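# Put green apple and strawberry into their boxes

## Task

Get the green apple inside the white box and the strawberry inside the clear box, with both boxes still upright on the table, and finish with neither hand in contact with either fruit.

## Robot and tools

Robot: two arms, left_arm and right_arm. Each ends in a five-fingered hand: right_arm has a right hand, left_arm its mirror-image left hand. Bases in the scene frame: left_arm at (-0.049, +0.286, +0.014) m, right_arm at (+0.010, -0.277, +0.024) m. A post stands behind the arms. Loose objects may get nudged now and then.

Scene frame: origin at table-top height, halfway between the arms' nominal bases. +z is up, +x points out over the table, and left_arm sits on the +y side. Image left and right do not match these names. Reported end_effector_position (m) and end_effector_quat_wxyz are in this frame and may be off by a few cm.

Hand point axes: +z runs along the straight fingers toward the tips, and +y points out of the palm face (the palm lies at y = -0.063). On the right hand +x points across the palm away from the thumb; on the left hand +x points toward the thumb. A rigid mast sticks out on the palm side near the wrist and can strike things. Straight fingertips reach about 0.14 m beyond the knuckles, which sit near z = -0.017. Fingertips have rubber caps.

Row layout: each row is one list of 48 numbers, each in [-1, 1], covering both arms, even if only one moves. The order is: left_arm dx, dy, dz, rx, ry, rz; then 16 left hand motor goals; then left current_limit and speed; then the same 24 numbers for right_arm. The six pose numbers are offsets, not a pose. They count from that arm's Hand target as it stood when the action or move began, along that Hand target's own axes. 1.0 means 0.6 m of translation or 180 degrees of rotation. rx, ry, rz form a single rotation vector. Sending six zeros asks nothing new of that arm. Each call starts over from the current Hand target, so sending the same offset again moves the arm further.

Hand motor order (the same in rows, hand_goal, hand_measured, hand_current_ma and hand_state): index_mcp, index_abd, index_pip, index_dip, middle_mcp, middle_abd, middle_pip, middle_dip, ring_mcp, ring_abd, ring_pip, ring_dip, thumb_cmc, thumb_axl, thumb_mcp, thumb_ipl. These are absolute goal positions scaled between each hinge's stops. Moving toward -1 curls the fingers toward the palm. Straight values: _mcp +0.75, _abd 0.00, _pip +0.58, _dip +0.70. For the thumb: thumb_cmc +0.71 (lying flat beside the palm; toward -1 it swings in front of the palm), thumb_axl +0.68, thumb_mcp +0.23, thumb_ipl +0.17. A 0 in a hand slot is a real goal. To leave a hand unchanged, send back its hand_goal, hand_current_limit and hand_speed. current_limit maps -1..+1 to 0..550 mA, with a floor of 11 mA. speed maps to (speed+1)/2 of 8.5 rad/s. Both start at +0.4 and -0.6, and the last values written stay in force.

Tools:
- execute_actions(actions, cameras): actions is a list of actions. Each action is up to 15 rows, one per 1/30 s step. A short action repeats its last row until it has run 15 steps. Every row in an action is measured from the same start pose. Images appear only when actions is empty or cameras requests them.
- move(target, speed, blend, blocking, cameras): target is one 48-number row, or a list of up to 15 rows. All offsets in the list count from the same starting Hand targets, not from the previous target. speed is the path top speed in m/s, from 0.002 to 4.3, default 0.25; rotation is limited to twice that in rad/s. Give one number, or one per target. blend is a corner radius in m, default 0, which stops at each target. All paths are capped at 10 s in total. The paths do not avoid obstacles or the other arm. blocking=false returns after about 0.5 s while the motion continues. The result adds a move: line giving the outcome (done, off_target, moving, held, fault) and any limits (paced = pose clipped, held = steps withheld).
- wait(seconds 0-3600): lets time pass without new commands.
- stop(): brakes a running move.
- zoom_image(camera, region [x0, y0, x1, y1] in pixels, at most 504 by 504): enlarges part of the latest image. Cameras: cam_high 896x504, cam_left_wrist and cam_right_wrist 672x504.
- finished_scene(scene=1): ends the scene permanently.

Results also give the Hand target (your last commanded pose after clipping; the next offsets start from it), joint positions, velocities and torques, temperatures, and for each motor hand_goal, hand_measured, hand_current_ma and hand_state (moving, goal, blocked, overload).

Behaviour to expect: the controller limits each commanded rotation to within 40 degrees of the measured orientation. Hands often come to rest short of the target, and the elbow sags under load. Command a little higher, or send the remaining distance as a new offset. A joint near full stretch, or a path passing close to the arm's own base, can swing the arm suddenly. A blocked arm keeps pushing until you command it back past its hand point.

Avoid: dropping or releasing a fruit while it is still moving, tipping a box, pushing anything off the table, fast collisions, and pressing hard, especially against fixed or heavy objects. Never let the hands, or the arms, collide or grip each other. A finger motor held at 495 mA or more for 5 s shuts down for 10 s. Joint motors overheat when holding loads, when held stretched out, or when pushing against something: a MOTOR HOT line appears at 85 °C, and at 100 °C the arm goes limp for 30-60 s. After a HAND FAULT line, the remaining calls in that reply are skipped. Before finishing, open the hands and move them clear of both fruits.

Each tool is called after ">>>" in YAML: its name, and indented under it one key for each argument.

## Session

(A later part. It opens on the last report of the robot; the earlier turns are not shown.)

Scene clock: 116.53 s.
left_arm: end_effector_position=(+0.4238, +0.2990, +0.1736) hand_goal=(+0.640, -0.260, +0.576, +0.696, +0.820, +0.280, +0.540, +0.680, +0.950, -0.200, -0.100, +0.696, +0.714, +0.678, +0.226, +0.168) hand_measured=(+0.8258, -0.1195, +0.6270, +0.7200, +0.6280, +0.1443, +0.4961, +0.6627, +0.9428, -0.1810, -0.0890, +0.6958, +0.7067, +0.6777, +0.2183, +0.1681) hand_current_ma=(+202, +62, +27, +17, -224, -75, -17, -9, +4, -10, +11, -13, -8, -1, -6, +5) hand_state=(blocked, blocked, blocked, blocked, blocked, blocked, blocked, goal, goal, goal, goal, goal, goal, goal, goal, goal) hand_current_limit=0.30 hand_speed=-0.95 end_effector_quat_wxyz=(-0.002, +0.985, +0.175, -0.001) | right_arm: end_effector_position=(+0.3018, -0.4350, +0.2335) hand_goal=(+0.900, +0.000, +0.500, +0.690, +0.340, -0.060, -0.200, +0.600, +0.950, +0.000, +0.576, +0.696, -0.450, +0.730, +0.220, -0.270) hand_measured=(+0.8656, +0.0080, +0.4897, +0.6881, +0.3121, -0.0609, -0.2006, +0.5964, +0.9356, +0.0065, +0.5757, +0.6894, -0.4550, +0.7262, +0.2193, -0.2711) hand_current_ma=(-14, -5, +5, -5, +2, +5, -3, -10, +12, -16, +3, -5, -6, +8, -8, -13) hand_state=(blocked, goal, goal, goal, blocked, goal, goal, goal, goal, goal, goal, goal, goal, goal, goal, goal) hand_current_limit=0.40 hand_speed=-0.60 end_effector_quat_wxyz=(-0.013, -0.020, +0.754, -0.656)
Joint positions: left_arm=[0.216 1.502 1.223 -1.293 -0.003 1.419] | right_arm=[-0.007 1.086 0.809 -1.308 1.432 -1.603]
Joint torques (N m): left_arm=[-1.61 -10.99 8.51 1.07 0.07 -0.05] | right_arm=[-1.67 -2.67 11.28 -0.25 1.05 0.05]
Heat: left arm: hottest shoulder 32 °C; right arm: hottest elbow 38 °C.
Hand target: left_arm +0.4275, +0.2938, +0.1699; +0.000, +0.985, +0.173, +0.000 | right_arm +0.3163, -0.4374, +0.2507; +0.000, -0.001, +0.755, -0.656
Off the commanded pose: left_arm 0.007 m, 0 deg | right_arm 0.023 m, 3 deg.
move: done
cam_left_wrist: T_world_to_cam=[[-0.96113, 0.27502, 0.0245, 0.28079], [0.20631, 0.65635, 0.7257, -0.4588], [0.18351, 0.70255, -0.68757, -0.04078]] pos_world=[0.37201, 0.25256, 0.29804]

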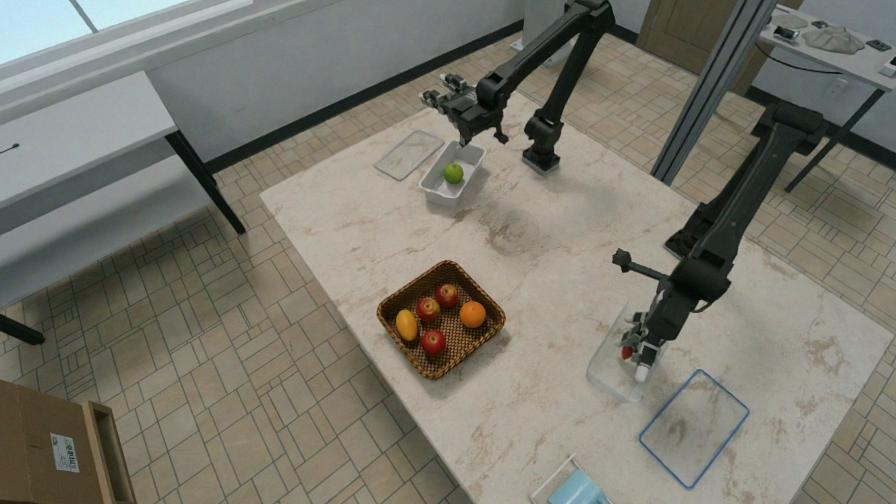

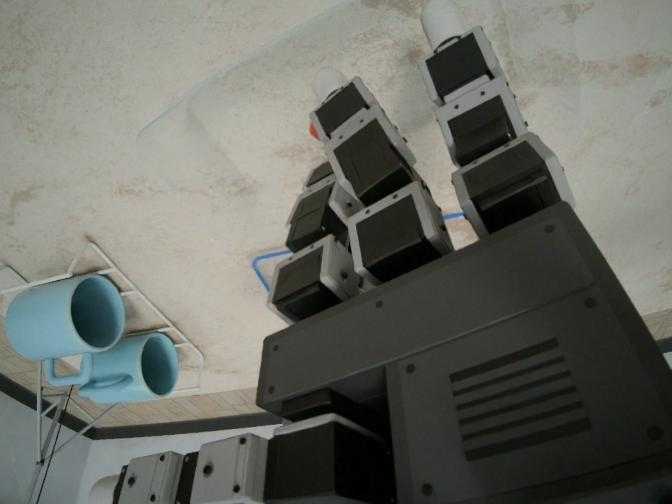

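>>> move:
  target: [0,0,0.025,0,0,0,0.64,-0.26,0.576,0.696,0.82,0.28,0.54,0.68,0.95,-0.2,-0.1,0.696,0.714,0.678,0.226,0.168,0.3,-0.95,0,0,0,0,0,0,0.9,0,0.5,0.69,0.34,-0.06,-0.2,0.6,0.95,0,0.576,0.696,-0.45,0.73,0.22,-0.27,0.4,-0.6]
  speed: 0.04
  cameras: ["cam_high","cam_left_wrist"]

>>> zoom_image:
  camera: "cam_high"
  region: [600, 320, 660, 400]

Scene clock: 117.60 s.
left_arm: end_effector_position=(+0.4241, +0.2991, +0.1596) hand_goal=(+0.640, -0.260, +0.576, +0.696, +0.820, +0.280, +0.540, +0.680, +0.950, -0.200, -0.100, +0.696, +0.714, +0.678, +0.226, +0.168) hand_measured=(+0.8270, -0.1195, +0.6270, +0.7213, +0.6280, +0.1443, +0.4948, +0.6614, +0.9440, -0.1810, -0.0890, +0.6958, +0.7054, +0.6777, +0.2183, +0.1681) hand_current_ma=(+206, +66, +25, +6, -212, -72, -25, -3, +4, +0, +15, -15, -10, +10, -7, +13) hand_state=(blocked, blocked, blocked, blocked, blocked, blocked, blocked, goal, goal, goal, goal, goal, goal, goal, goal, goal) hand_current_limit=0.30 hand_speed=-0.95 end_effector_quat_wxyz=(-0.002, +0.985, +0.175, +0.000) | right_arm: end_effector_position=(+0.3018, -0.4350, +0.2335) hand_goal=(+0.900, +0.000, +0.500, +0.690, +0.340, -0.060, -0.200, +0.600, +0.950, +0.000, +0.576, +0.696, -0.450, +0.730, +0.220, -0.270) hand_measured=(+0.8668, +0.0095, +0.4897, +0.6881, +0.3121, -0.0609, -0.2019, +0.5951, +0.9356, +0.0065, +0.5770, +0.6920, -0.4550, +0.7272, +0.2183, -0.2711) hand_current_ma=(-26, +1, +11, -4, -20, +11, +0, -3, -4, -12, +7, -7, +4, +0, +20, +1) hand_state=(blocked, goal, goal, goal, blocked, goal, goal, goal, goal, goal, goal, goal, goal, goal, goal, goal) hand_current_limit=0.40 hand_speed=-0.60 end_effector_quat_wxyz=(-0.013, -0.020, +0.754, -0.656)
Joint positions: left_arm=[0.216 1.512 1.196 -1.254 -0.003 1.419] | right_arm=[-0.007 1.086 0.809 -1.308 1.432 -1.603]
Joint torques (N m): left_arm=[-1.14 -11.34 8.53 0.83 0.02 0.01] | right_arm=[-1.67 -2.67 11.28 -0.27 1.05 0.05]
Heat: left arm: hottest shoulder 32 °C; right arm: hottest elbow 38 °C.
Hand target: left_arm +0.4275, +0.2938, +0.1548; +0.000, +0.985, +0.173, +0.000 | right_arm +0.3163, -0.4374, +0.2507; +0.000, -0.001, +0.755, -0.656
Off the commanded pose: left_arm 0.008 m, 0 deg | right_arm 0.023 m, 3 deg.
move: done
cam_left_wrist: T_world_to_cam=[[-0.96117, 0.27503, 0.02244, 0.28182], [0.20467, 0.65599, 0.72649, -0.44811], [0.18509, 0.70288, -0.68681, -0.05138]] pos_world=[0.3721, 0.25256, 0.28394]

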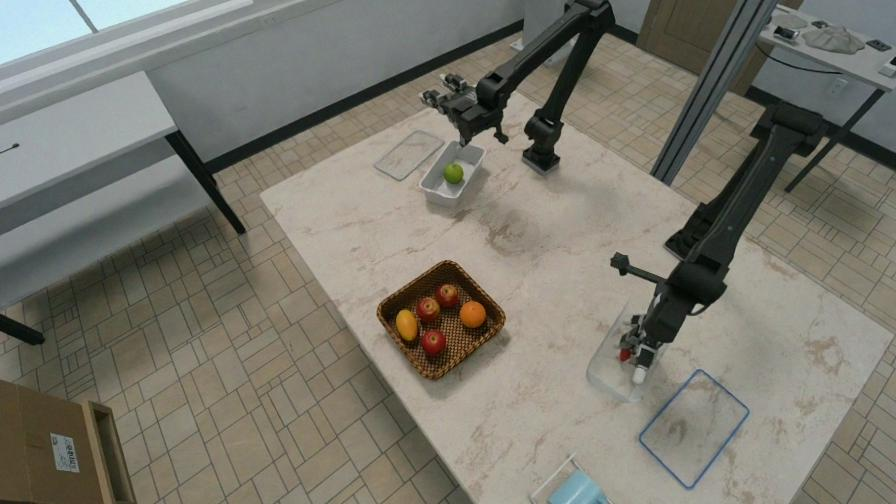

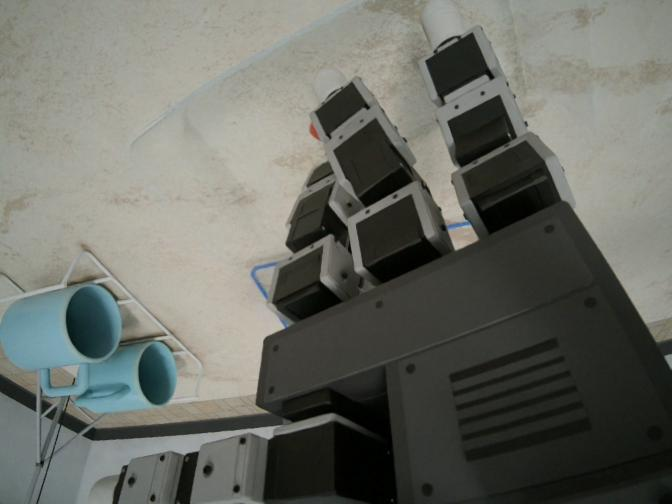

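Scaled by 6.300 from the camera's image (finer frame: 1280x720).

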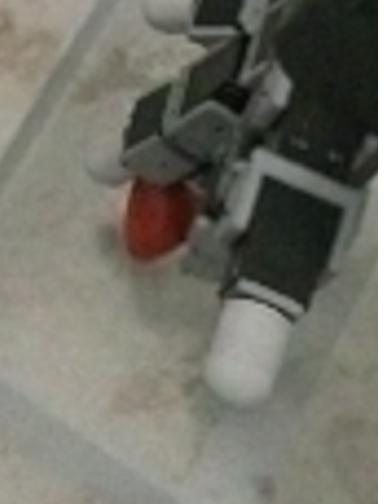

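>>> move:
  target: [0,0,0.012,0,0,0,0.64,-0.26,0.576,0.696,0.82,0.28,0.54,0.68,0.95,-0.2,-0.1,0.696,0.714,0.678,0.226,0.168,0.3,-0.95,0,0,0,0,0,0,0.9,0,0.5,0.69,0.34,-0.06,-0.2,0.6,0.95,0,0.576,0.696,-0.45,0.73,0.22,-0.27,0.4,-0.6]
  speed: 0.03
  cameras: ["cam_high"]

>>> zoom_image:
  camera: "cam_high"
  region: [600, 320, 660, 400]

Scene clock: 118.43 s.
left_arm: end_effector_position=(+0.4244, +0.2991, +0.1531) hand_goal=(+0.640, -0.260, +0.576, +0.696, +0.820, +0.280, +0.540, +0.680, +0.950, -0.200, -0.100, +0.696, +0.714, +0.678, +0.226, +0.168) hand_measured=(+0.8258, -0.1195, +0.6270, +0.7200, +0.6280, +0.1443, +0.4948, +0.6614, +0.9428, -0.1795, -0.0903, +0.6945, +0.7067, +0.6767, +0.2193, +0.1681) hand_current_ma=(+203, +64, +25, +27, -225, -79, -22, -13, +1, -6, +13, -7, -6, -1, -11, +9) hand_state=(blocked, blocked, blocked, blocked, blocked, blocked, blocked, goal, goal, goal, goal, goal, goal, goal, goal, goal) hand_current_limit=0.30 hand_speed=-0.95 end_effector_quat_wxyz=(-0.002, +0.985, +0.175, +0.001) | right_arm: end_effector_position=(+0.3018, -0.4350, +0.2335) hand_goal=(+0.900, +0.000, +0.500, +0.690, +0.340, -0.060, -0.200, +0.600, +0.950, +0.000, +0.576, +0.696, -0.450, +0.730, +0.220, -0.270) hand_measured=(+0.8668, +0.0080, +0.4910, +0.6881, +0.3121, -0.0609, -0.2006, +0.5951, +0.9344, +0.0080, +0.5757, +0.6894, -0.4550, +0.7262, +0.2173, -0.2711) hand_current_ma=(-10, +12, -3, +3, -9, +11, -4, -12, +6, -5, +5, -1, -16, +3, +3, -12) hand_state=(blocked, goal, goal, goal, blocked, goal, goal, goal, goal, goal, goal, goal, goal, goal, goal, goal) hand_current_limit=0.40 hand_speed=-0.60 end_effector_quat_wxyz=(-0.013, -0.020, +0.754, -0.656)
Joint positions: left_arm=[0.216 1.518 1.184 -1.235 -0.003 1.419] | right_arm=[-0.007 1.086 0.809 -1.308 1.432 -1.603]
Joint torques (N m): left_arm=[-0.5 -10.64 8.51 0.76 0.08 -0.06] | right_arm=[-1.67 -2.61 11.28 -0.27 1.05 0.05]
Heat: left arm: hottest shoulder 32 °C; right arm: hottest elbow 38 °C.
Hand target: left_arm +0.4276, +0.2938, +0.1478; +0.000, +0.985, +0.173, +0.000 | right_arm +0.3163, -0.4374, +0.2507; +0.000, -0.001, +0.755, -0.656
Off the commanded pose: left_arm 0.008 m, 0 deg | right_arm 0.023 m, 3 deg.
move: done

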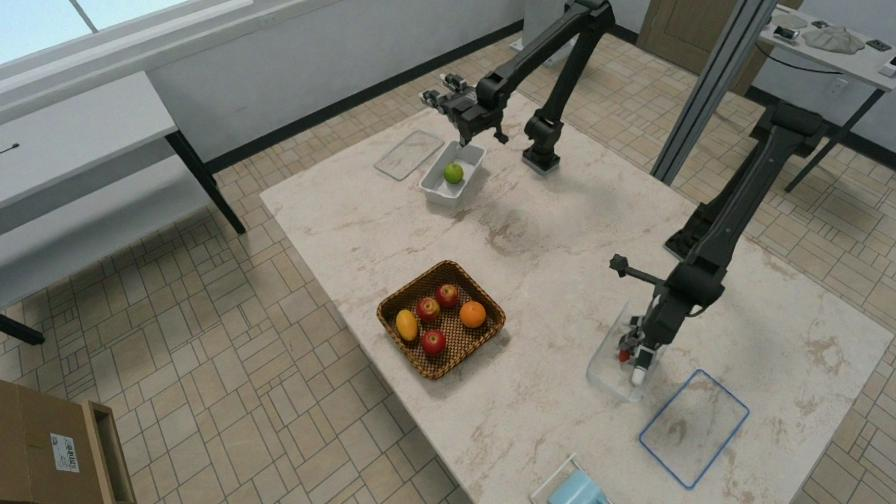

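Scaled by 6.300 from the camera's image (finer frame: 1280x720).

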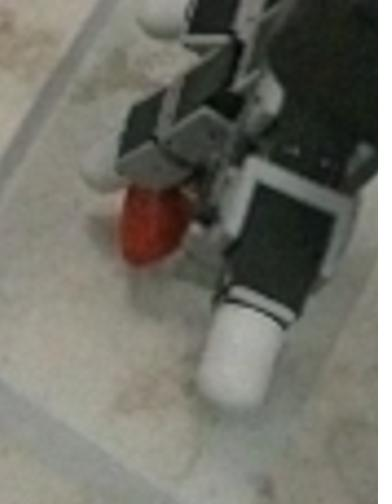

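>>> move:
  target: [0,0,0.007,0,0,0,0.64,-0.26,0.576,0.696,0.82,0.28,0.54,0.68,0.95,-0.2,-0.1,0.696,0.714,0.678,0.226,0.168,0.3,-0.95,0,0,0,0,0,0,0.9,0,0.5,0.69,0.34,-0.06,-0.2,0.6,0.95,0,0.576,0.696,-0.45,0.73,0.22,-0.27,0.4,-0.6]
  speed: 0.03
  cameras: ["all"]

Scene clock: 119.47 s.
left_arm: end_effector_position=(+0.4244, +0.2991, +0.1491) hand_goal=(+0.640, -0.260, +0.576, +0.696, +0.820, +0.280, +0.540, +0.680, +0.950, -0.200, -0.100, +0.696, +0.714, +0.678, +0.226, +0.168) hand_measured=(+0.8258, -0.1195, +0.6270, +0.7213, +0.6268, +0.1443, +0.4961, +0.6627, +0.9428, -0.1810, -0.0877, +0.6958, +0.7067, +0.6777, +0.2183, +0.1681) hand_current_ma=(+211, +58, +25, +14, -222, -76, -20, -8, +1, +0, +18, -5, -7, +19, +0, +10) hand_state=(blocked, blocked, blocked, blocked, blocked, blocked, blocked, goal, goal, goal, goal, goal, goal, goal, goal, goal) hand_current_limit=0.30 hand_speed=-0.95 end_effector_quat_wxyz=(-0.002, +0.985, +0.175, +0.001) | right_arm: end_effector_position=(+0.3018, -0.4350, +0.2335) hand_goal=(+0.900, +0.000, +0.500, +0.690, +0.340, -0.060, -0.200, +0.600, +0.950, +0.000, +0.576, +0.696, -0.450, +0.730, +0.220, -0.270) hand_measured=(+0.8656, +0.0080, +0.4897, +0.6881, +0.3121, -0.0623, -0.2019, +0.5951, +0.9344, +0.0065, +0.5770, +0.6907, -0.4550, +0.7262, +0.2183, -0.2702) hand_current_ma=(-17, -2, +4, -6, -19, +15, -3, -12, +2, -4, -7, -2, -8, +8, +22, +7) hand_state=(blocked, goal, goal, goal, blocked, goal, goal, goal, goal, goal, goal, goal, goal, goal, goal, goal) hand_current_limit=0.40 hand_speed=-0.60 end_effector_quat_wxyz=(-0.013, -0.020, +0.754, -0.656)
Joint positions: left_arm=[0.216 1.521 1.177 -1.224 -0.003 1.419] | right_arm=[-0.007 1.086 0.809 -1.308 1.432 -1.603]
Joint torques (N m): left_arm=[-1.49 -10.4 8.35 0.88 0.06 -0.03] | right_arm=[-1.67 -2.67 11.28 -0.25 1.05 0.05]
Heat: left arm: hottest shoulder 32 °C; right arm: hottest elbow 38 °C.
Hand target: left_arm +0.4275, +0.2938, +0.1435; +0.000, +0.985, +0.173, +0.000 | right_arm +0.3163, -0.4374, +0.2507; +0.000, -0.001, +0.755, -0.656
Off the commanded pose: left_arm 0.008 m, 0 deg | right_arm 0.023 m, 3 deg.
move: done
cam_left_wrist: T_world_to_cam=[[-0.96121, 0.27504, 0.02079, 0.28259], [0.20335, 0.65569, 0.72713, -0.44003], [0.18636, 0.70315, -0.68619, -0.05953]] pos_world=[0.3722, 0.25266, 0.27324]
cam_right_wrist: T_world_to_cam=[[0.72018, 0.07215, -0.69003, 0.01102], [0.46108, 0.6934, 0.55372, -0.01592], [0.51841, -0.71693, 0.4661, -0.44732]] pos_world=[0.2313, -0.31046, 0.22492]

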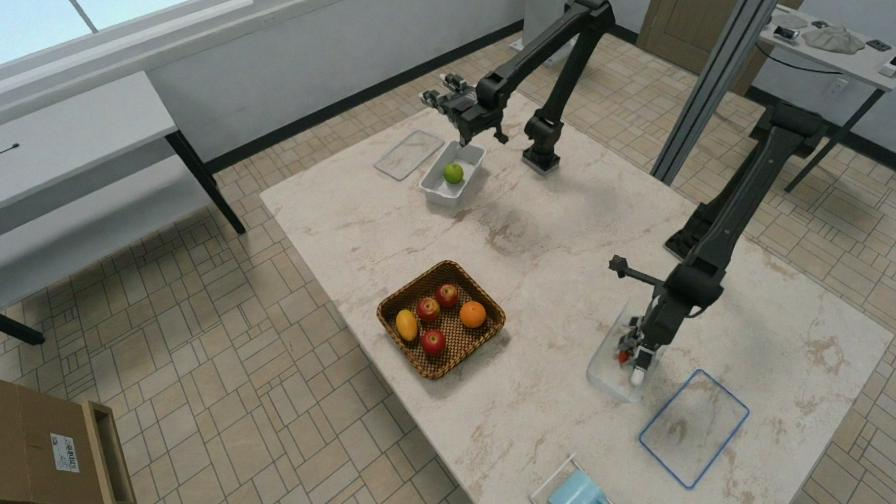

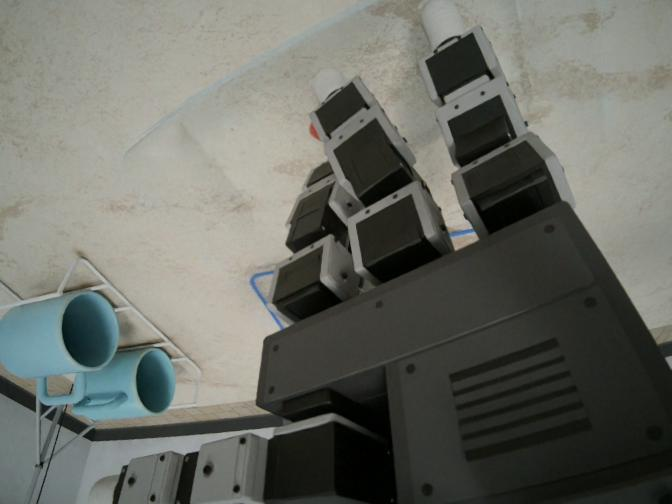

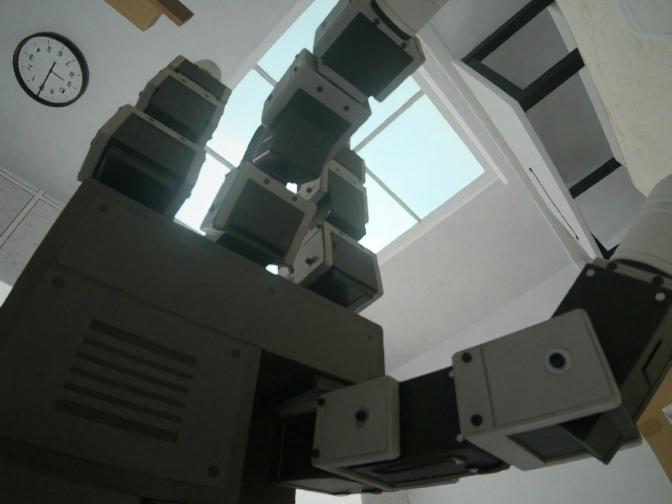

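>>> move:
  target: [0,0,0.006,0,0,0,0.64,-0.26,0.576,0.696,0.82,0.28,0.54,0.68,0.95,-0.2,-0.1,0.696,0.714,0.678,0.226,0.168,0.3,-0.95,0,0,0,0,0,0,0.9,0,0.5,0.69,0.34,-0.06,-0.2,0.6,0.95,0,0.576,0.696,-0.45,0.73,0.22,-0.27,0.4,-0.6]
  speed: 0.03
  cameras: ["cam_high"]

>>> zoom_image:
  camera: "cam_high"
  region: [570, 290, 690, 410]

Scene clock: 120.13 s.
left_arm: end_effector_position=(+0.4245, +0.2992, +0.1455) hand_goal=(+0.640, -0.260, +0.576, +0.696, +0.820, +0.280, +0.540, +0.680, +0.950, -0.200, -0.100, +0.696, +0.714, +0.678, +0.226, +0.168) hand_measured=(+0.8258, -0.1195, +0.6270, +0.7200, +0.6280, +0.1443, +0.4961, +0.6614, +0.9428, -0.1825, -0.0890, +0.6958, +0.7067, +0.6767, +0.2183, +0.1672) hand_current_ma=(+213, +70, +23, +12, -223, -80, -19, -12, -2, -6, +20, -6, -7, +6, -7, +10) hand_state=(blocked, blocked, blocked, blocked, blocked, blocked, blocked, goal, goal, goal, goal, goal, goal, goal, goal, goal) hand_current_limit=0.30 hand_speed=-0.95 end_effector_quat_wxyz=(-0.002, +0.985, +0.175, +0.001) | right_arm: end_effector_position=(+0.3018, -0.4350, +0.2335) hand_goal=(+0.900, +0.000, +0.500, +0.690, +0.340, -0.060, -0.200, +0.600, +0.950, +0.000, +0.576, +0.696, -0.450, +0.730, +0.220, -0.270) hand_measured=(+0.8656, +0.0080, +0.4897, +0.6881, +0.3133, -0.0609, -0.2006, +0.5951, +0.9356, +0.0065, +0.5770, +0.6894, -0.4550, +0.7262, +0.2183, -0.2702) hand_current_ma=(-18, +0, +22, +1, -19, +5, -9, -7, +8, -11, +0, +3, -12, +5, +2, -7) hand_state=(blocked, goal, goal, goal, blocked, goal, goal, goal, goal, goal, goal, goal, goal, goal, goal, goal) hand_current_limit=0.40 hand_speed=-0.60 end_effector_quat_wxyz=(-0.013, -0.020, +0.754, -0.656)
Joint positions: left_arm=[0.216 1.525 1.171 -1.214 -0.003 1.419] | right_arm=[-0.007 1.086 0.809 -1.308 1.432 -1.603]
Joint torques (N m): left_arm=[-1.03 -10.75 8.06 1.26 0.04 -0.01] | right_arm=[-1.73 -2.67 11.28 -0.27 1.05 0.05]
Heat: left arm: hottest shoulder 32 °C; right arm: hottest elbow 38 °C.
Hand target: left_arm +0.4276, +0.2938, +0.1399; +0.000, +0.985, +0.173, +0.000 | right_arm +0.3163, -0.4374, +0.2507; +0.000, -0.001, +0.755, -0.656
Off the commanded pose: left_arm 0.008 m, 0 deg | right_arm 0.023 m, 3 deg.
move: done

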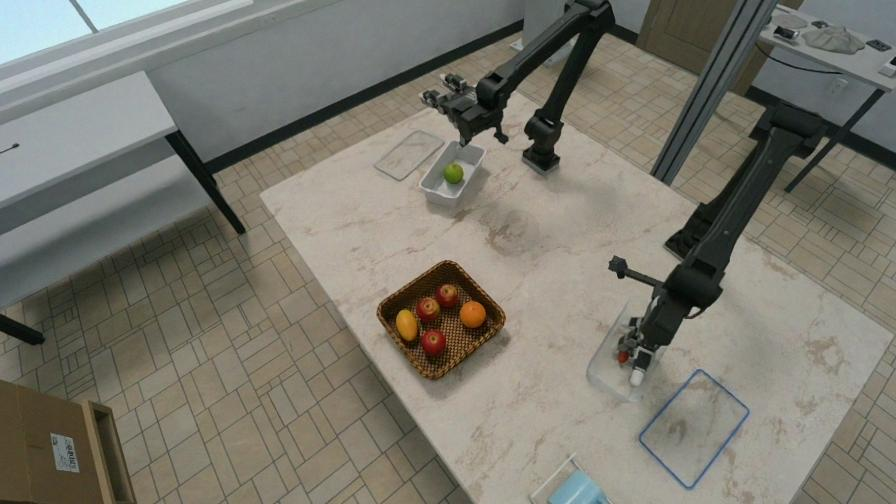

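Scaled by 4.200 from the camera's image (finer frame: 1280x720).

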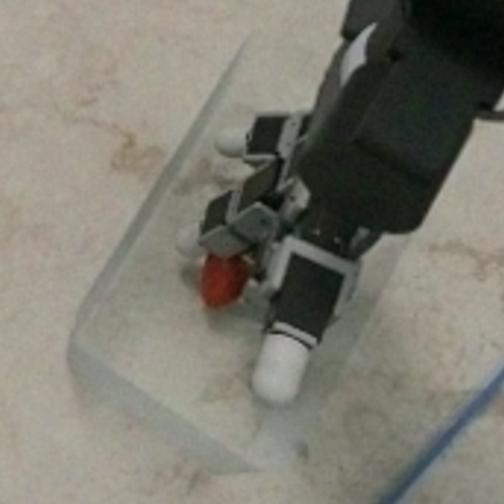

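>>> move:
  target: [0,0,0.006,0,0,0,0.64,-0.26,0.576,0.696,0.82,0.28,0.54,0.68,0.95,-0.2,-0.1,0.696,0.714,0.678,0.226,0.168,0.3,-0.95,0,0,0,0,0,0,0.9,0,0.5,0.69,0.34,-0.06,-0.2,0.6,0.95,0,0.576,0.696,-0.45,0.73,0.22,-0.27,0.4,-0.6]
  speed: 0.03
  cameras: ["cam_high"]

>>> zoom_image:
  camera: "cam_high"
  region: [570, 290, 690, 410]

Scene clock: 120.90 s.
left_arm: end_effector_position=(+0.4245, +0.2992, +0.1419) hand_goal=(+0.640, -0.260, +0.576, +0.696, +0.820, +0.280, +0.540, +0.680, +0.950, -0.200, -0.100, +0.696, +0.714, +0.678, +0.226, +0.168) hand_measured=(+0.8270, -0.1195, +0.6257, +0.7213, +0.6280, +0.1443, +0.4961, +0.6627, +0.9428, -0.1810, -0.0890, +0.6971, +0.7054, +0.6767, +0.2183, +0.1672) hand_current_ma=(+205, +64, +27, +17, -219, -85, -19, -10, +2, -9, +10, -3, -4, +4, -5, -1) hand_state=(blocked, blocked, blocked, blocked, blocked, blocked, blocked, goal, goal, goal, goal, goal, goal, goal, goal, goal) hand_current_limit=0.30 hand_speed=-0.95 end_effector_quat_wxyz=(-0.002, +0.985, +0.175, +0.001) | right_arm: end_effector_position=(+0.3018, -0.4350, +0.2335) hand_goal=(+0.900, +0.000, +0.500, +0.690, +0.340, -0.060, -0.200, +0.600, +0.950, +0.000, +0.576, +0.696, -0.450, +0.730, +0.220, -0.270) hand_measured=(+0.8656, +0.0080, +0.4910, +0.6894, +0.3121, -0.0623, -0.2006, +0.5939, +0.9356, +0.0080, +0.5757, +0.6894, -0.4562, +0.7262, +0.2183, -0.2711) hand_current_ma=(-18, +8, -3, +1, -10, +0, -7, +5, +6, +5, +4, -3, +6, +5, -9, -9) hand_state=(blocked, goal, goal, goal, blocked, goal, goal, goal, goal, goal, goal, goal, goal, goal, goal, goal) hand_current_limit=0.40 hand_speed=-0.60 end_effector_quat_wxyz=(-0.013, -0.020, +0.754, -0.656)
Joint positions: left_arm=[0.216 1.528 1.165 -1.204 -0.003 1.419] | right_arm=[-0.007 1.086 0.809 -1.308 1.432 -1.603]
Joint torques (N m): left_arm=[-1.49 -11.4 8.18 0.83 0.06 0] | right_arm=[-1.73 -2.67 11.28 -0.25 1.05 0.05]
Heat: left arm: hottest shoulder 32 °C; right arm: hottest elbow 38 °C.
Hand target: left_arm +0.4275, +0.2938, +0.1363; +0.000, +0.985, +0.173, +0.000 | right_arm +0.3163, -0.4374, +0.2507; +0.000, -0.001, +0.755, -0.656
Off the commanded pose: left_arm 0.008 m, 0 deg | right_arm 0.023 m, 3 deg.
move: done

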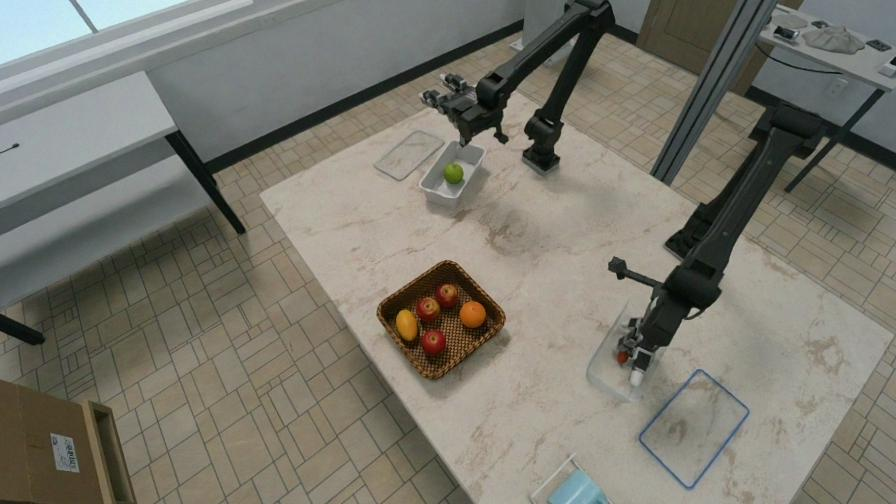

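Scaled by 4.200 from the camera's image (finer frame: 1280x720).

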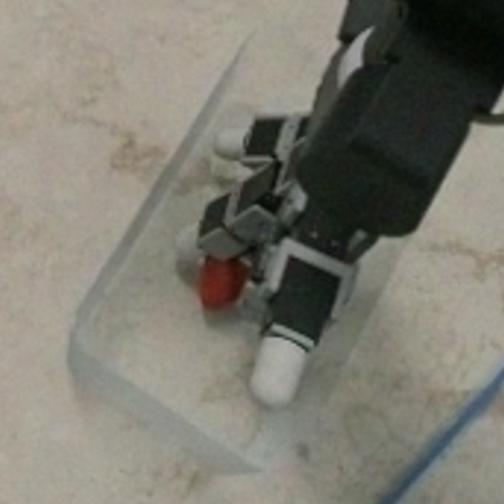

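>>> move:
  target: [0,0,0.004,0,0,0,0.64,-0.26,0.576,0.696,0.82,0.28,0.54,0.68,0.95,-0.2,-0.1,0.696,0.714,0.678,0.226,0.168,0.3,-0.95,0,0,0,0,0,0,0.9,0,0.5,0.69,0.34,-0.06,-0.2,0.6,0.95,0,0.576,0.696,-0.45,0.73,0.22,-0.27,0.4,-0.6]
  speed: 0.03
  cameras: ["cam_high"]

>>> zoom_image:
  camera: "cam_high"
  region: [600, 320, 660, 400]

Scene clock: 121.63 s.
left_arm: end_effector_position=(+0.4247, +0.2992, +0.1398) hand_goal=(+0.640, -0.260, +0.576, +0.696, +0.820, +0.280, +0.540, +0.680, +0.950, -0.200, -0.100, +0.696, +0.714, +0.678, +0.226, +0.168) hand_measured=(+0.8258, -0.1209, +0.6270, +0.7200, +0.6268, +0.1443, +0.4961, +0.6627, +0.9440, -0.1810, -0.0890, +0.6971, +0.7067, +0.6767, +0.2183, +0.1681) hand_current_ma=(+210, +63, +28, +18, -231, -71, -28, -4, -3, -2, +21, -8, -7, +11, -17, +8) hand_state=(blocked, blocked, blocked, blocked, blocked, blocked, blocked, goal, goal, goal, goal, goal, goal, goal, goal, goal) hand_current_limit=0.30 hand_speed=-0.95 end_effector_quat_wxyz=(-0.002, +0.985, +0.175, +0.002) | right_arm: end_effector_position=(+0.3018, -0.4350, +0.2335) hand_goal=(+0.900, +0.000, +0.500, +0.690, +0.340, -0.060, -0.200, +0.600, +0.950, +0.000, +0.576, +0.696, -0.450, +0.730, +0.220, -0.270) hand_measured=(+0.8656, +0.0095, +0.4910, +0.6881, +0.3121, -0.0594, -0.2006, +0.5951, +0.9356, +0.0065, +0.5757, +0.6894, -0.4550, +0.7262, +0.2183, -0.2702) hand_current_ma=(-21, -2, +6, +17, -11, +15, +2, -2, +10, +1, +6, -10, +3, +15, +2, -2) hand_state=(blocked, goal, goal, goal, blocked, goal, goal, goal, goal, goal, goal, goal, goal, goal, goal, goal) hand_current_limit=0.40 hand_speed=-0.60 end_effector_quat_wxyz=(-0.013, -0.020, +0.754, -0.656)
Joint positions: left_arm=[0.216 1.53 1.161 -1.198 -0.003 1.419] | right_arm=[-0.007 1.086 0.809 -1.308 1.432 -1.603]
Joint torques (N m): left_arm=[-0.97 -11.11 8.27 1.13 0.11 0.02] | right_arm=[-1.67 -2.61 11.28 -0.25 1.05 0.05]
Heat: left arm: hottest shoulder 32 °C; right arm: hottest elbow 39 °C.
Hand target: left_arm +0.4276, +0.2938, +0.1340; +0.000, +0.985, +0.173, +0.000 | right_arm +0.3163, -0.4374, +0.2507; +0.000, -0.001, +0.755, -0.656
Off the commanded pose: left_arm 0.008 m, 0 deg | right_arm 0.023 m, 3 deg.
move: done

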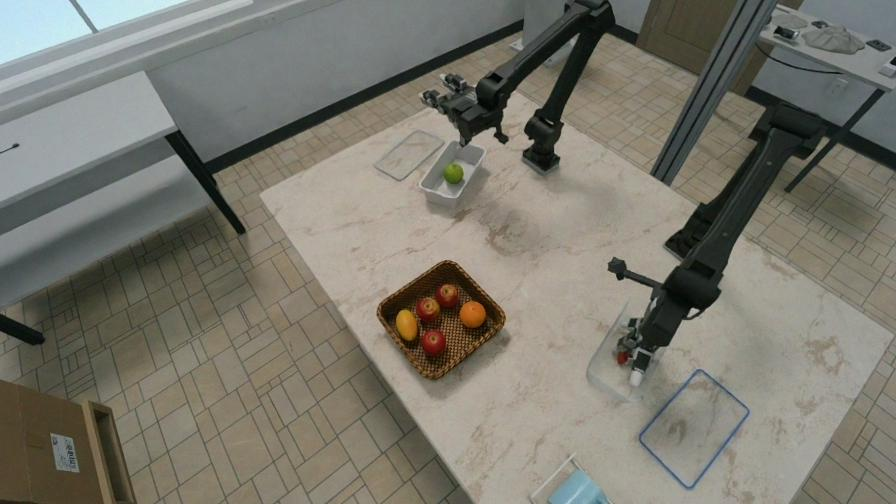

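Scaled by 6.300 from the camera's image (finer frame: 1280x720).

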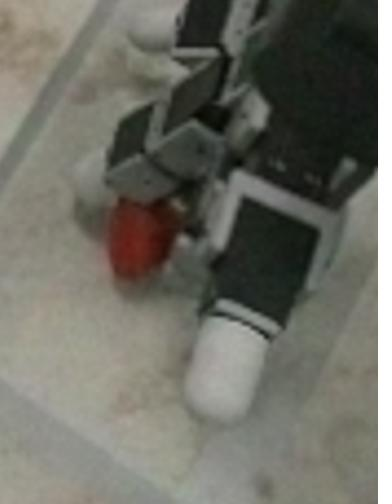

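>>> move:
  target: [0,0,0.004,0,0,0,0.64,-0.26,0.576,0.696,0.82,0.28,0.54,0.68,0.95,-0.2,-0.1,0.696,0.714,0.678,0.226,0.168,0.3,-0.95,0,0,0,0,0,0,0.9,0,0.5,0.69,0.34,-0.06,-0.2,0.6,0.95,0,0.576,0.696,-0.45,0.73,0.22,-0.27,0.4,-0.6]
  speed: 0.03
  cameras: ["cam_high"]

>>> zoom_image:
  camera: "cam_high"
  region: [600, 320, 660, 400]

Scene clock: 122.67 s.
left_arm: end_effector_position=(+0.4248, +0.2992, +0.1377) hand_goal=(+0.640, -0.260, +0.576, +0.696, +0.820, +0.280, +0.540, +0.680, +0.950, -0.200, -0.100, +0.696, +0.714, +0.678, +0.226, +0.168) hand_measured=(+0.8258, -0.1209, +0.6270, +0.7213, +0.6280, +0.1443, +0.4961, +0.6627, +0.9428, -0.1810, -0.0903, +0.6958, +0.7067, +0.6767, +0.2183, +0.1681) hand_current_ma=(+209, +59, +18, +21, -224, -71, -13, -7, +5, -3, +19, -7, -9, +10, -14, +17) hand_state=(blocked, blocked, blocked, blocked, blocked, blocked, blocked, goal, goal, goal, goal, goal, goal, goal, goal, goal) hand_current_limit=0.30 hand_speed=-0.95 end_effector_quat_wxyz=(-0.002, +0.985, +0.175, +0.002) | right_arm: end_effector_position=(+0.3018, -0.4350, +0.2335) hand_goal=(+0.900, +0.000, +0.500, +0.690, +0.340, -0.060, -0.200, +0.600, +0.950, +0.000, +0.576, +0.696, -0.450, +0.730, +0.220, -0.270) hand_measured=(+0.8656, +0.0080, +0.4897, +0.6881, +0.3109, -0.0609, -0.2006, +0.5951, +0.9356, +0.0080, +0.5757, +0.6894, -0.4562, +0.7272, +0.2183, -0.2702) hand_current_ma=(-19, +4, +3, +9, -8, +5, +16, -12, +3, -2, -6, +7, -5, +7, +9, -15) hand_state=(blocked, goal, goal, goal, blocked, goal, goal, goal, goal, goal, goal, goal, goal, goal, goal, goal) hand_current_limit=0.40 hand_speed=-0.60 end_effector_quat_wxyz=(-0.013, -0.020, +0.754, -0.656)
Joint positions: left_arm=[0.216 1.532 1.157 -1.191 -0.003 1.419] | right_arm=[-0.007 1.086 0.809 -1.308 1.432 -1.603]
Joint torques (N m): left_arm=[-2.14 -11.22 8.18 0.98 0.09 -0.03] | right_arm=[-1.67 -2.67 11.28 -0.27 1.05 0.05]
Heat: left arm: hottest shoulder 32 °C; right arm: hottest elbow 39 °C.
Hand target: left_arm +0.4276, +0.2939, +0.1317; +0.000, +0.985, +0.173, +0.000 | right_arm +0.3163, -0.4374, +0.2507; +0.000, -0.001, +0.755, -0.656
Off the commanded pose: left_arm 0.009 m, 0 deg | right_arm 0.023 m, 3 deg.
move: done

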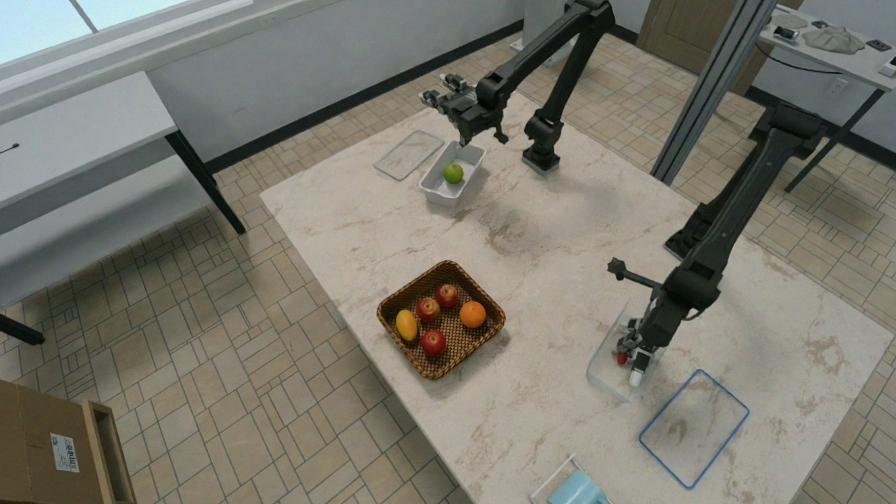

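Scaled by 6.300 from the camera's image (finer frame: 1280x720).

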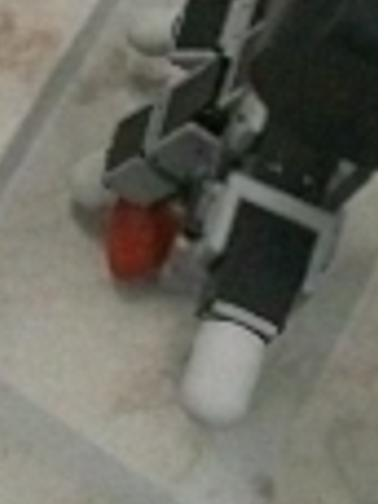

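>>> move:
  target: [0,0,0.004,0,0,0,0.64,-0.26,0.576,0.696,0.82,0.28,0.54,0.68,0.95,-0.2,-0.1,0.696,0.714,0.678,0.226,0.168,0.3,-0.95,0,0,0,0,0,0,0.9,0,0.5,0.69,0.34,-0.06,-0.2,0.6,0.95,0,0.576,0.696,-0.45,0.73,0.22,-0.27,0.4,-0.6]
  speed: 0.02
  cameras: ["cam_high", "cam_left_wrist"]

>>> zoom_image:
  camera: "cam_high"
  region: [600, 320, 660, 400]

>>> zoom_image:
  camera: "cam_left_wrist"
  region: [250, 0, 500, 200]

Scene clock: 123.37 s.
left_arm: end_effector_position=(+0.4252, +0.2993, +0.1377) hand_goal=(+0.640, -0.260, +0.576, +0.696, +0.820, +0.280, +0.540, +0.680, +0.950, -0.200, -0.100, +0.696, +0.714, +0.678, +0.226, +0.168) hand_measured=(+0.8258, -0.1224, +0.6257, +0.7200, +0.6280, +0.1428, +0.4961, +0.6627, +0.9428, -0.1810, -0.0890, +0.6958, +0.7067, +0.6767, +0.2173, +0.1672) hand_current_ma=(+206, +66, +28, +12, -220, -78, -18, -15, +1, -6, +13, -1, -6, +7, -4, +5) hand_state=(blocked, blocked, blocked, blocked, blocked, blocked, blocked, goal, goal, goal, goal, goal, goal, goal, goal, goal) hand_current_limit=0.30 hand_speed=-0.95 end_effector_quat_wxyz=(-0.002, +0.985, +0.175, +0.003) | right_arm: end_effector_position=(+0.3018, -0.4350, +0.2335) hand_goal=(+0.900, +0.000, +0.500, +0.690, +0.340, -0.060, -0.200, +0.600, +0.950, +0.000, +0.576, +0.696, -0.450, +0.730, +0.220, -0.270) hand_measured=(+0.8656, +0.0080, +0.4897, +0.6881, +0.3133, -0.0609, -0.2019, +0.5964, +0.9356, +0.0065, +0.5770, +0.6894, -0.4550, +0.7262, +0.2173, -0.2711) hand_current_ma=(-23, +2, -4, -12, -12, +9, -4, -2, +6, -3, +3, -3, -12, +3, +10, +0) hand_state=(blocked, goal, goal, goal, blocked, goal, goal, goal, goal, goal, goal, goal, goal, goal, goal, goal) hand_current_limit=0.40 hand_speed=-0.60 end_effector_quat_wxyz=(-0.013, -0.020, +0.754, -0.656)
Joint positions: left_arm=[0.216 1.532 1.157 -1.19 -0.003 1.419] | right_arm=[-0.007 1.086 0.809 -1.308 1.432 -1.603]
Joint torques (N m): left_arm=[-1.38 -9.99 7.72 1.29 0.05 -0.04] | right_arm=[-1.67 -2.67 11.28 -0.27 1.05 0.05]
Heat: left arm: hottest shoulder 32 °C; right arm: hottest elbow 39 °C.
Hand target: left_arm +0.4276, +0.2939, +0.1293; +0.000, +0.985, +0.173, +0.000 | right_arm +0.3163, -0.4374, +0.2507; +0.000, -0.001, +0.755, -0.656
Off the commanded pose: left_arm 0.010 m, 0 deg | right_arm 0.023 m, 3 deg.
move: done
cam_left_wrist: T_world_to_cam=[[-0.96128, 0.275, 0.01779, 0.28394], [0.20092, 0.65519, 0.72825, -0.43099], [0.18862, 0.70363, -0.68508, -0.06872]] pos_world=[0.3725, 0.25266, 0.26174]

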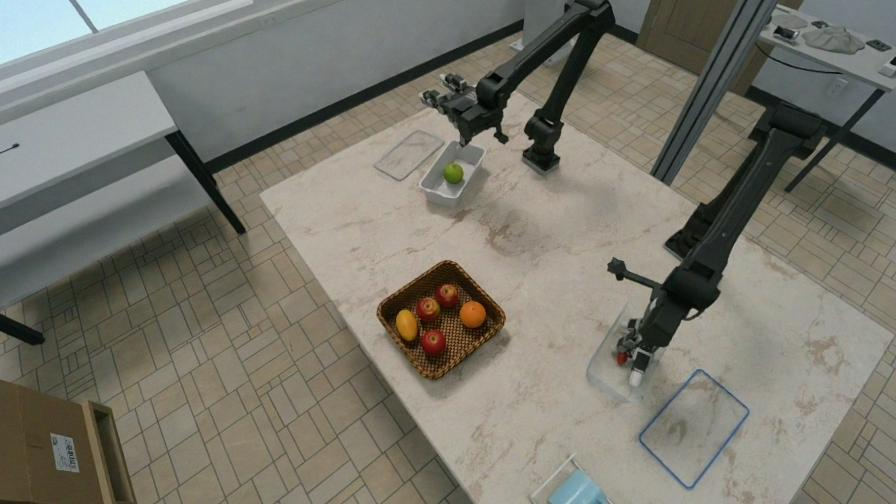

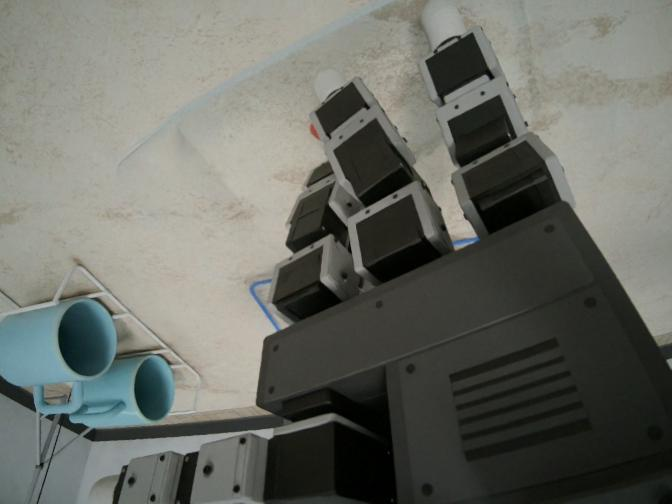

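Scaled by 6.300 from the camera's image (finer frame: 1280x720).

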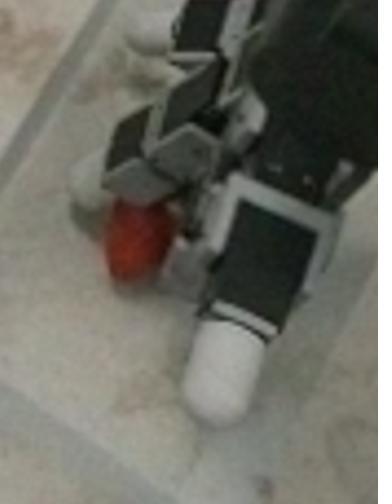

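Scaled by 2.016 from the camera's image (finer frame: 960x720).

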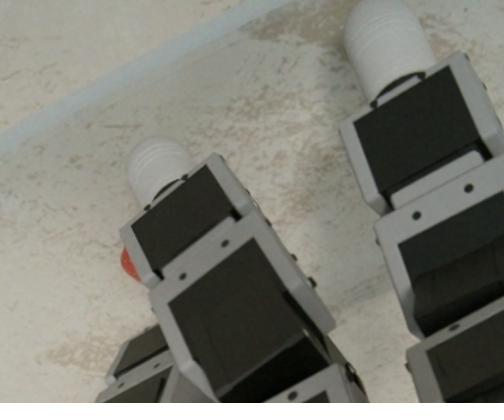

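>>> move:
  target:
    - [0,0,-0.004,0,0,0,0.76,-0.16,0.61,0.71,0.70,0.18,0.51,0.67,0.95,-0.2,-0.1,0.696,0.714,0.678,0.226,0.168,0.3,-0.98,0,0,0,0,0,0,0.9,0,0.5,0.69,0.34,-0.06,-0.2,0.6,0.95,0,0.576,0.696,-0.45,0.73,0.22,-0.27,0.4,-0.6]
  speed: 0.02
  cameras: ["cam_high"]

>>> zoom_image:
  camera: "cam_high"
  region: [600, 320, 660, 400]

Scene clock: 124.53 s.
left_arm: end_effector_position=(+0.4253, +0.2993, +0.1378) hand_goal=(+0.760, -0.160, +0.610, +0.710, +0.700, +0.180, +0.510, +0.670, +0.950, -0.200, -0.100, +0.696, +0.714, +0.678, +0.226, +0.168) hand_measured=(+0.8198, -0.1224, +0.6386, +0.7225, +0.6353, +0.1399, +0.4833, +0.6601, +0.9428, -0.1810, -0.0903, +0.6958, +0.7067, +0.6777, +0.2183, +0.1672) hand_current_ma=(+146, +30, +5, +14, -158, -46, -14, -17, -2, -5, +16, -7, -12, +5, -6, +11) hand_state=(moving, moving, blocked, goal, moving, moving, blocked, goal, goal, goal, goal, goal, goal, goal, goal, goal) hand_current_limit=0.30 hand_speed=-0.98 end_effector_quat_wxyz=(-0.002, +0.985, +0.175, +0.003) | right_arm: end_effector_position=(+0.3018, -0.4350, +0.2335) hand_goal=(+0.900, +0.000, +0.500, +0.690, +0.340, -0.060, -0.200, +0.600, +0.950, +0.000, +0.576, +0.696, -0.450, +0.730, +0.220, -0.270) hand_measured=(+0.8644, +0.0095, +0.4897, +0.6881, +0.3121, -0.0623, -0.2019, +0.5951, +0.9356, +0.0065, +0.5757, +0.6907, -0.4550, +0.7262, +0.2183, -0.2702) hand_current_ma=(-22, +9, +6, +0, -4, +6, +16, -8, +5, -3, +11, -14, -1, +9, +7, -7) hand_state=(blocked, goal, goal, goal, blocked, goal, goal, goal, goal, goal, goal, goal, goal, goal, goal, goal) hand_current_limit=0.40 hand_speed=-0.60 end_effector_quat_wxyz=(-0.013, -0.020, +0.754, -0.656)
Joint positions: left_arm=[0.216 1.532 1.157 -1.189 -0.003 1.419] | right_arm=[-0.007 1.086 0.809 -1.308 1.432 -1.603]
Joint torques (N m): left_arm=[-1.85 -11.05 8.29 0.88 0.03 0] | right_arm=[-1.73 -2.61 11.28 -0.27 1.05 0.05]
Heat: left arm: hottest shoulder 32 °C; right arm: hottest elbow 39 °C.
Hand target: left_arm +0.4276, +0.2939, +0.1317; +0.000, +0.985, +0.173, +0.000 | right_arm +0.3163, -0.4374, +0.2507; +0.000, -0.001, +0.755, -0.656
Off the commanded pose: left_arm 0.008 m, 0 deg | right_arm 0.023 m, 3 deg.
move: done

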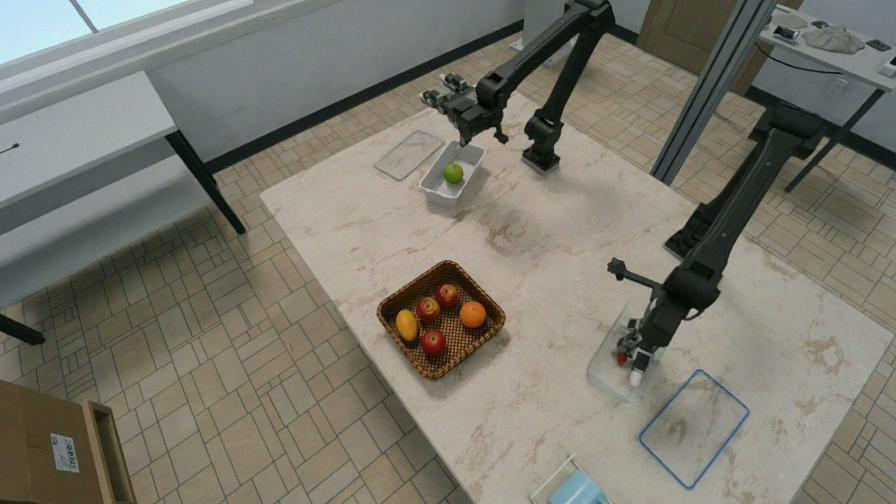

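Scaled by 6.300 from the camera's image (finer frame: 1280x720).

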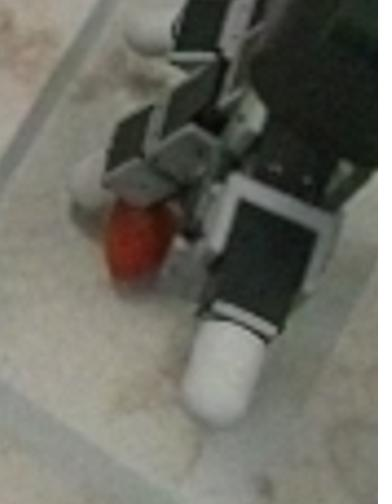

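>>> move:
  target:
    - [0,0,0,0,0,0,0.81,-0.14,0.62,0.71,0.65,0.16,0.50,0.67,0.95,-0.2,-0.1,0.696,0.714,0.678,0.226,0.168,0.3,-0.98,0,0,0,0,0,0,0.9,0,0.5,0.69,0.34,-0.06,-0.2,0.6,0.95,0,0.576,0.696,-0.45,0.73,0.22,-0.27,0.4,-0.6]
  speed: 0.02
  cameras: ["cam_high"]

>>> zoom_image:
  camera: "cam_high"
  region: [600, 320, 660, 400]

Scene clock: 125.17 s.
left_arm: end_effector_position=(+0.4253, +0.2993, +0.1378) hand_goal=(+0.810, -0.140, +0.620, +0.710, +0.650, +0.160, +0.500, +0.670, +0.950, -0.200, -0.100, +0.696, +0.714, +0.678, +0.226, +0.168) hand_measured=(+0.8162, -0.1209, +0.6411, +0.7225, +0.6365, +0.1355, +0.4807, +0.6601, +0.9428, -0.1810, -0.0890, +0.6971, +0.7079, +0.6767, +0.2183, +0.1681) hand_current_ma=(+84, +7, +9, +13, -107, -11, -8, -5, -4, -10, +18, -8, -14, +1, -9, +11) hand_state=(moving, moving, blocked, goal, moving, moving, goal, goal, goal, goal, goal, goal, goal, goal, goal, goal) hand_current_limit=0.30 hand_speed=-0.98 end_effector_quat_wxyz=(-0.002, +0.985, +0.175, +0.003) | right_arm: end_effector_position=(+0.3018, -0.4350, +0.2335) hand_goal=(+0.900, +0.000, +0.500, +0.690, +0.340, -0.060, -0.200, +0.600, +0.950, +0.000, +0.576, +0.696, -0.450, +0.730, +0.220, -0.270) hand_measured=(+0.8656, +0.0080, +0.4897, +0.6894, +0.3109, -0.0623, -0.2006, +0.5951, +0.9356, +0.0065, +0.5757, +0.6894, -0.4562, +0.7262, +0.2173, -0.2702) hand_current_ma=(-16, -6, +1, -8, -13, +25, -1, -1, +7, -1, +4, -6, -8, +6, -1, -11) hand_state=(blocked, goal, goal, goal, blocked, goal, goal, goal, goal, goal, goal, goal, goal, goal, goal, goal) hand_current_limit=0.40 hand_speed=-0.60 end_effector_quat_wxyz=(-0.013, -0.020, +0.754, -0.656)
Joint positions: left_arm=[0.216 1.532 1.157 -1.189 -0.003 1.419] | right_arm=[-0.007 1.086 0.809 -1.308 1.432 -1.603]
Joint torques (N m): left_arm=[-1.44 -10.23 8.32 1.02 0.14 -0.08] | right_arm=[-1.67 -2.61 11.28 -0.27 1.05 0.04]
Heat: left arm: hottest shoulder 32 °C; right arm: hottest elbow 39 °C.
Hand target: left_arm +0.4276, +0.2939, +0.1317; +0.000, +0.985, +0.173, +0.000 | right_arm +0.3163, -0.4374, +0.2507; +0.000, -0.001, +0.755, -0.656
Off the commanded pose: left_arm 0.008 m, 0 deg | right_arm 0.023 m, 3 deg.
move: done

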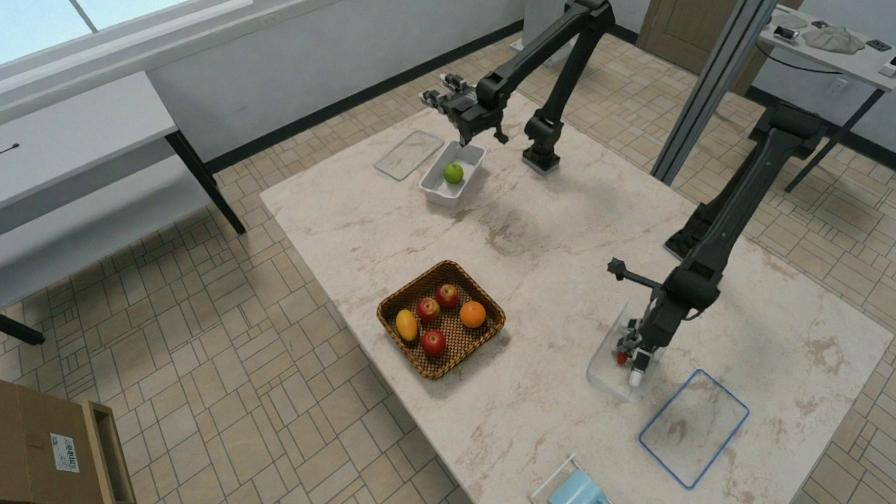

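Scaled by 6.300 from the camera's image (finer frame: 1280x720).

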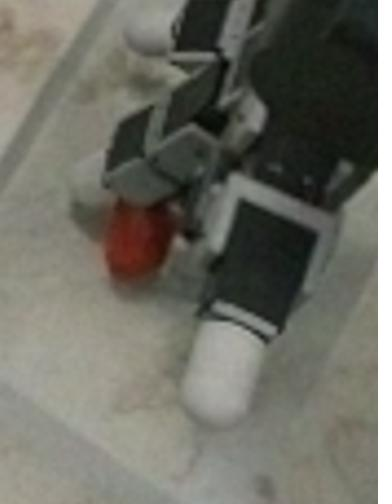

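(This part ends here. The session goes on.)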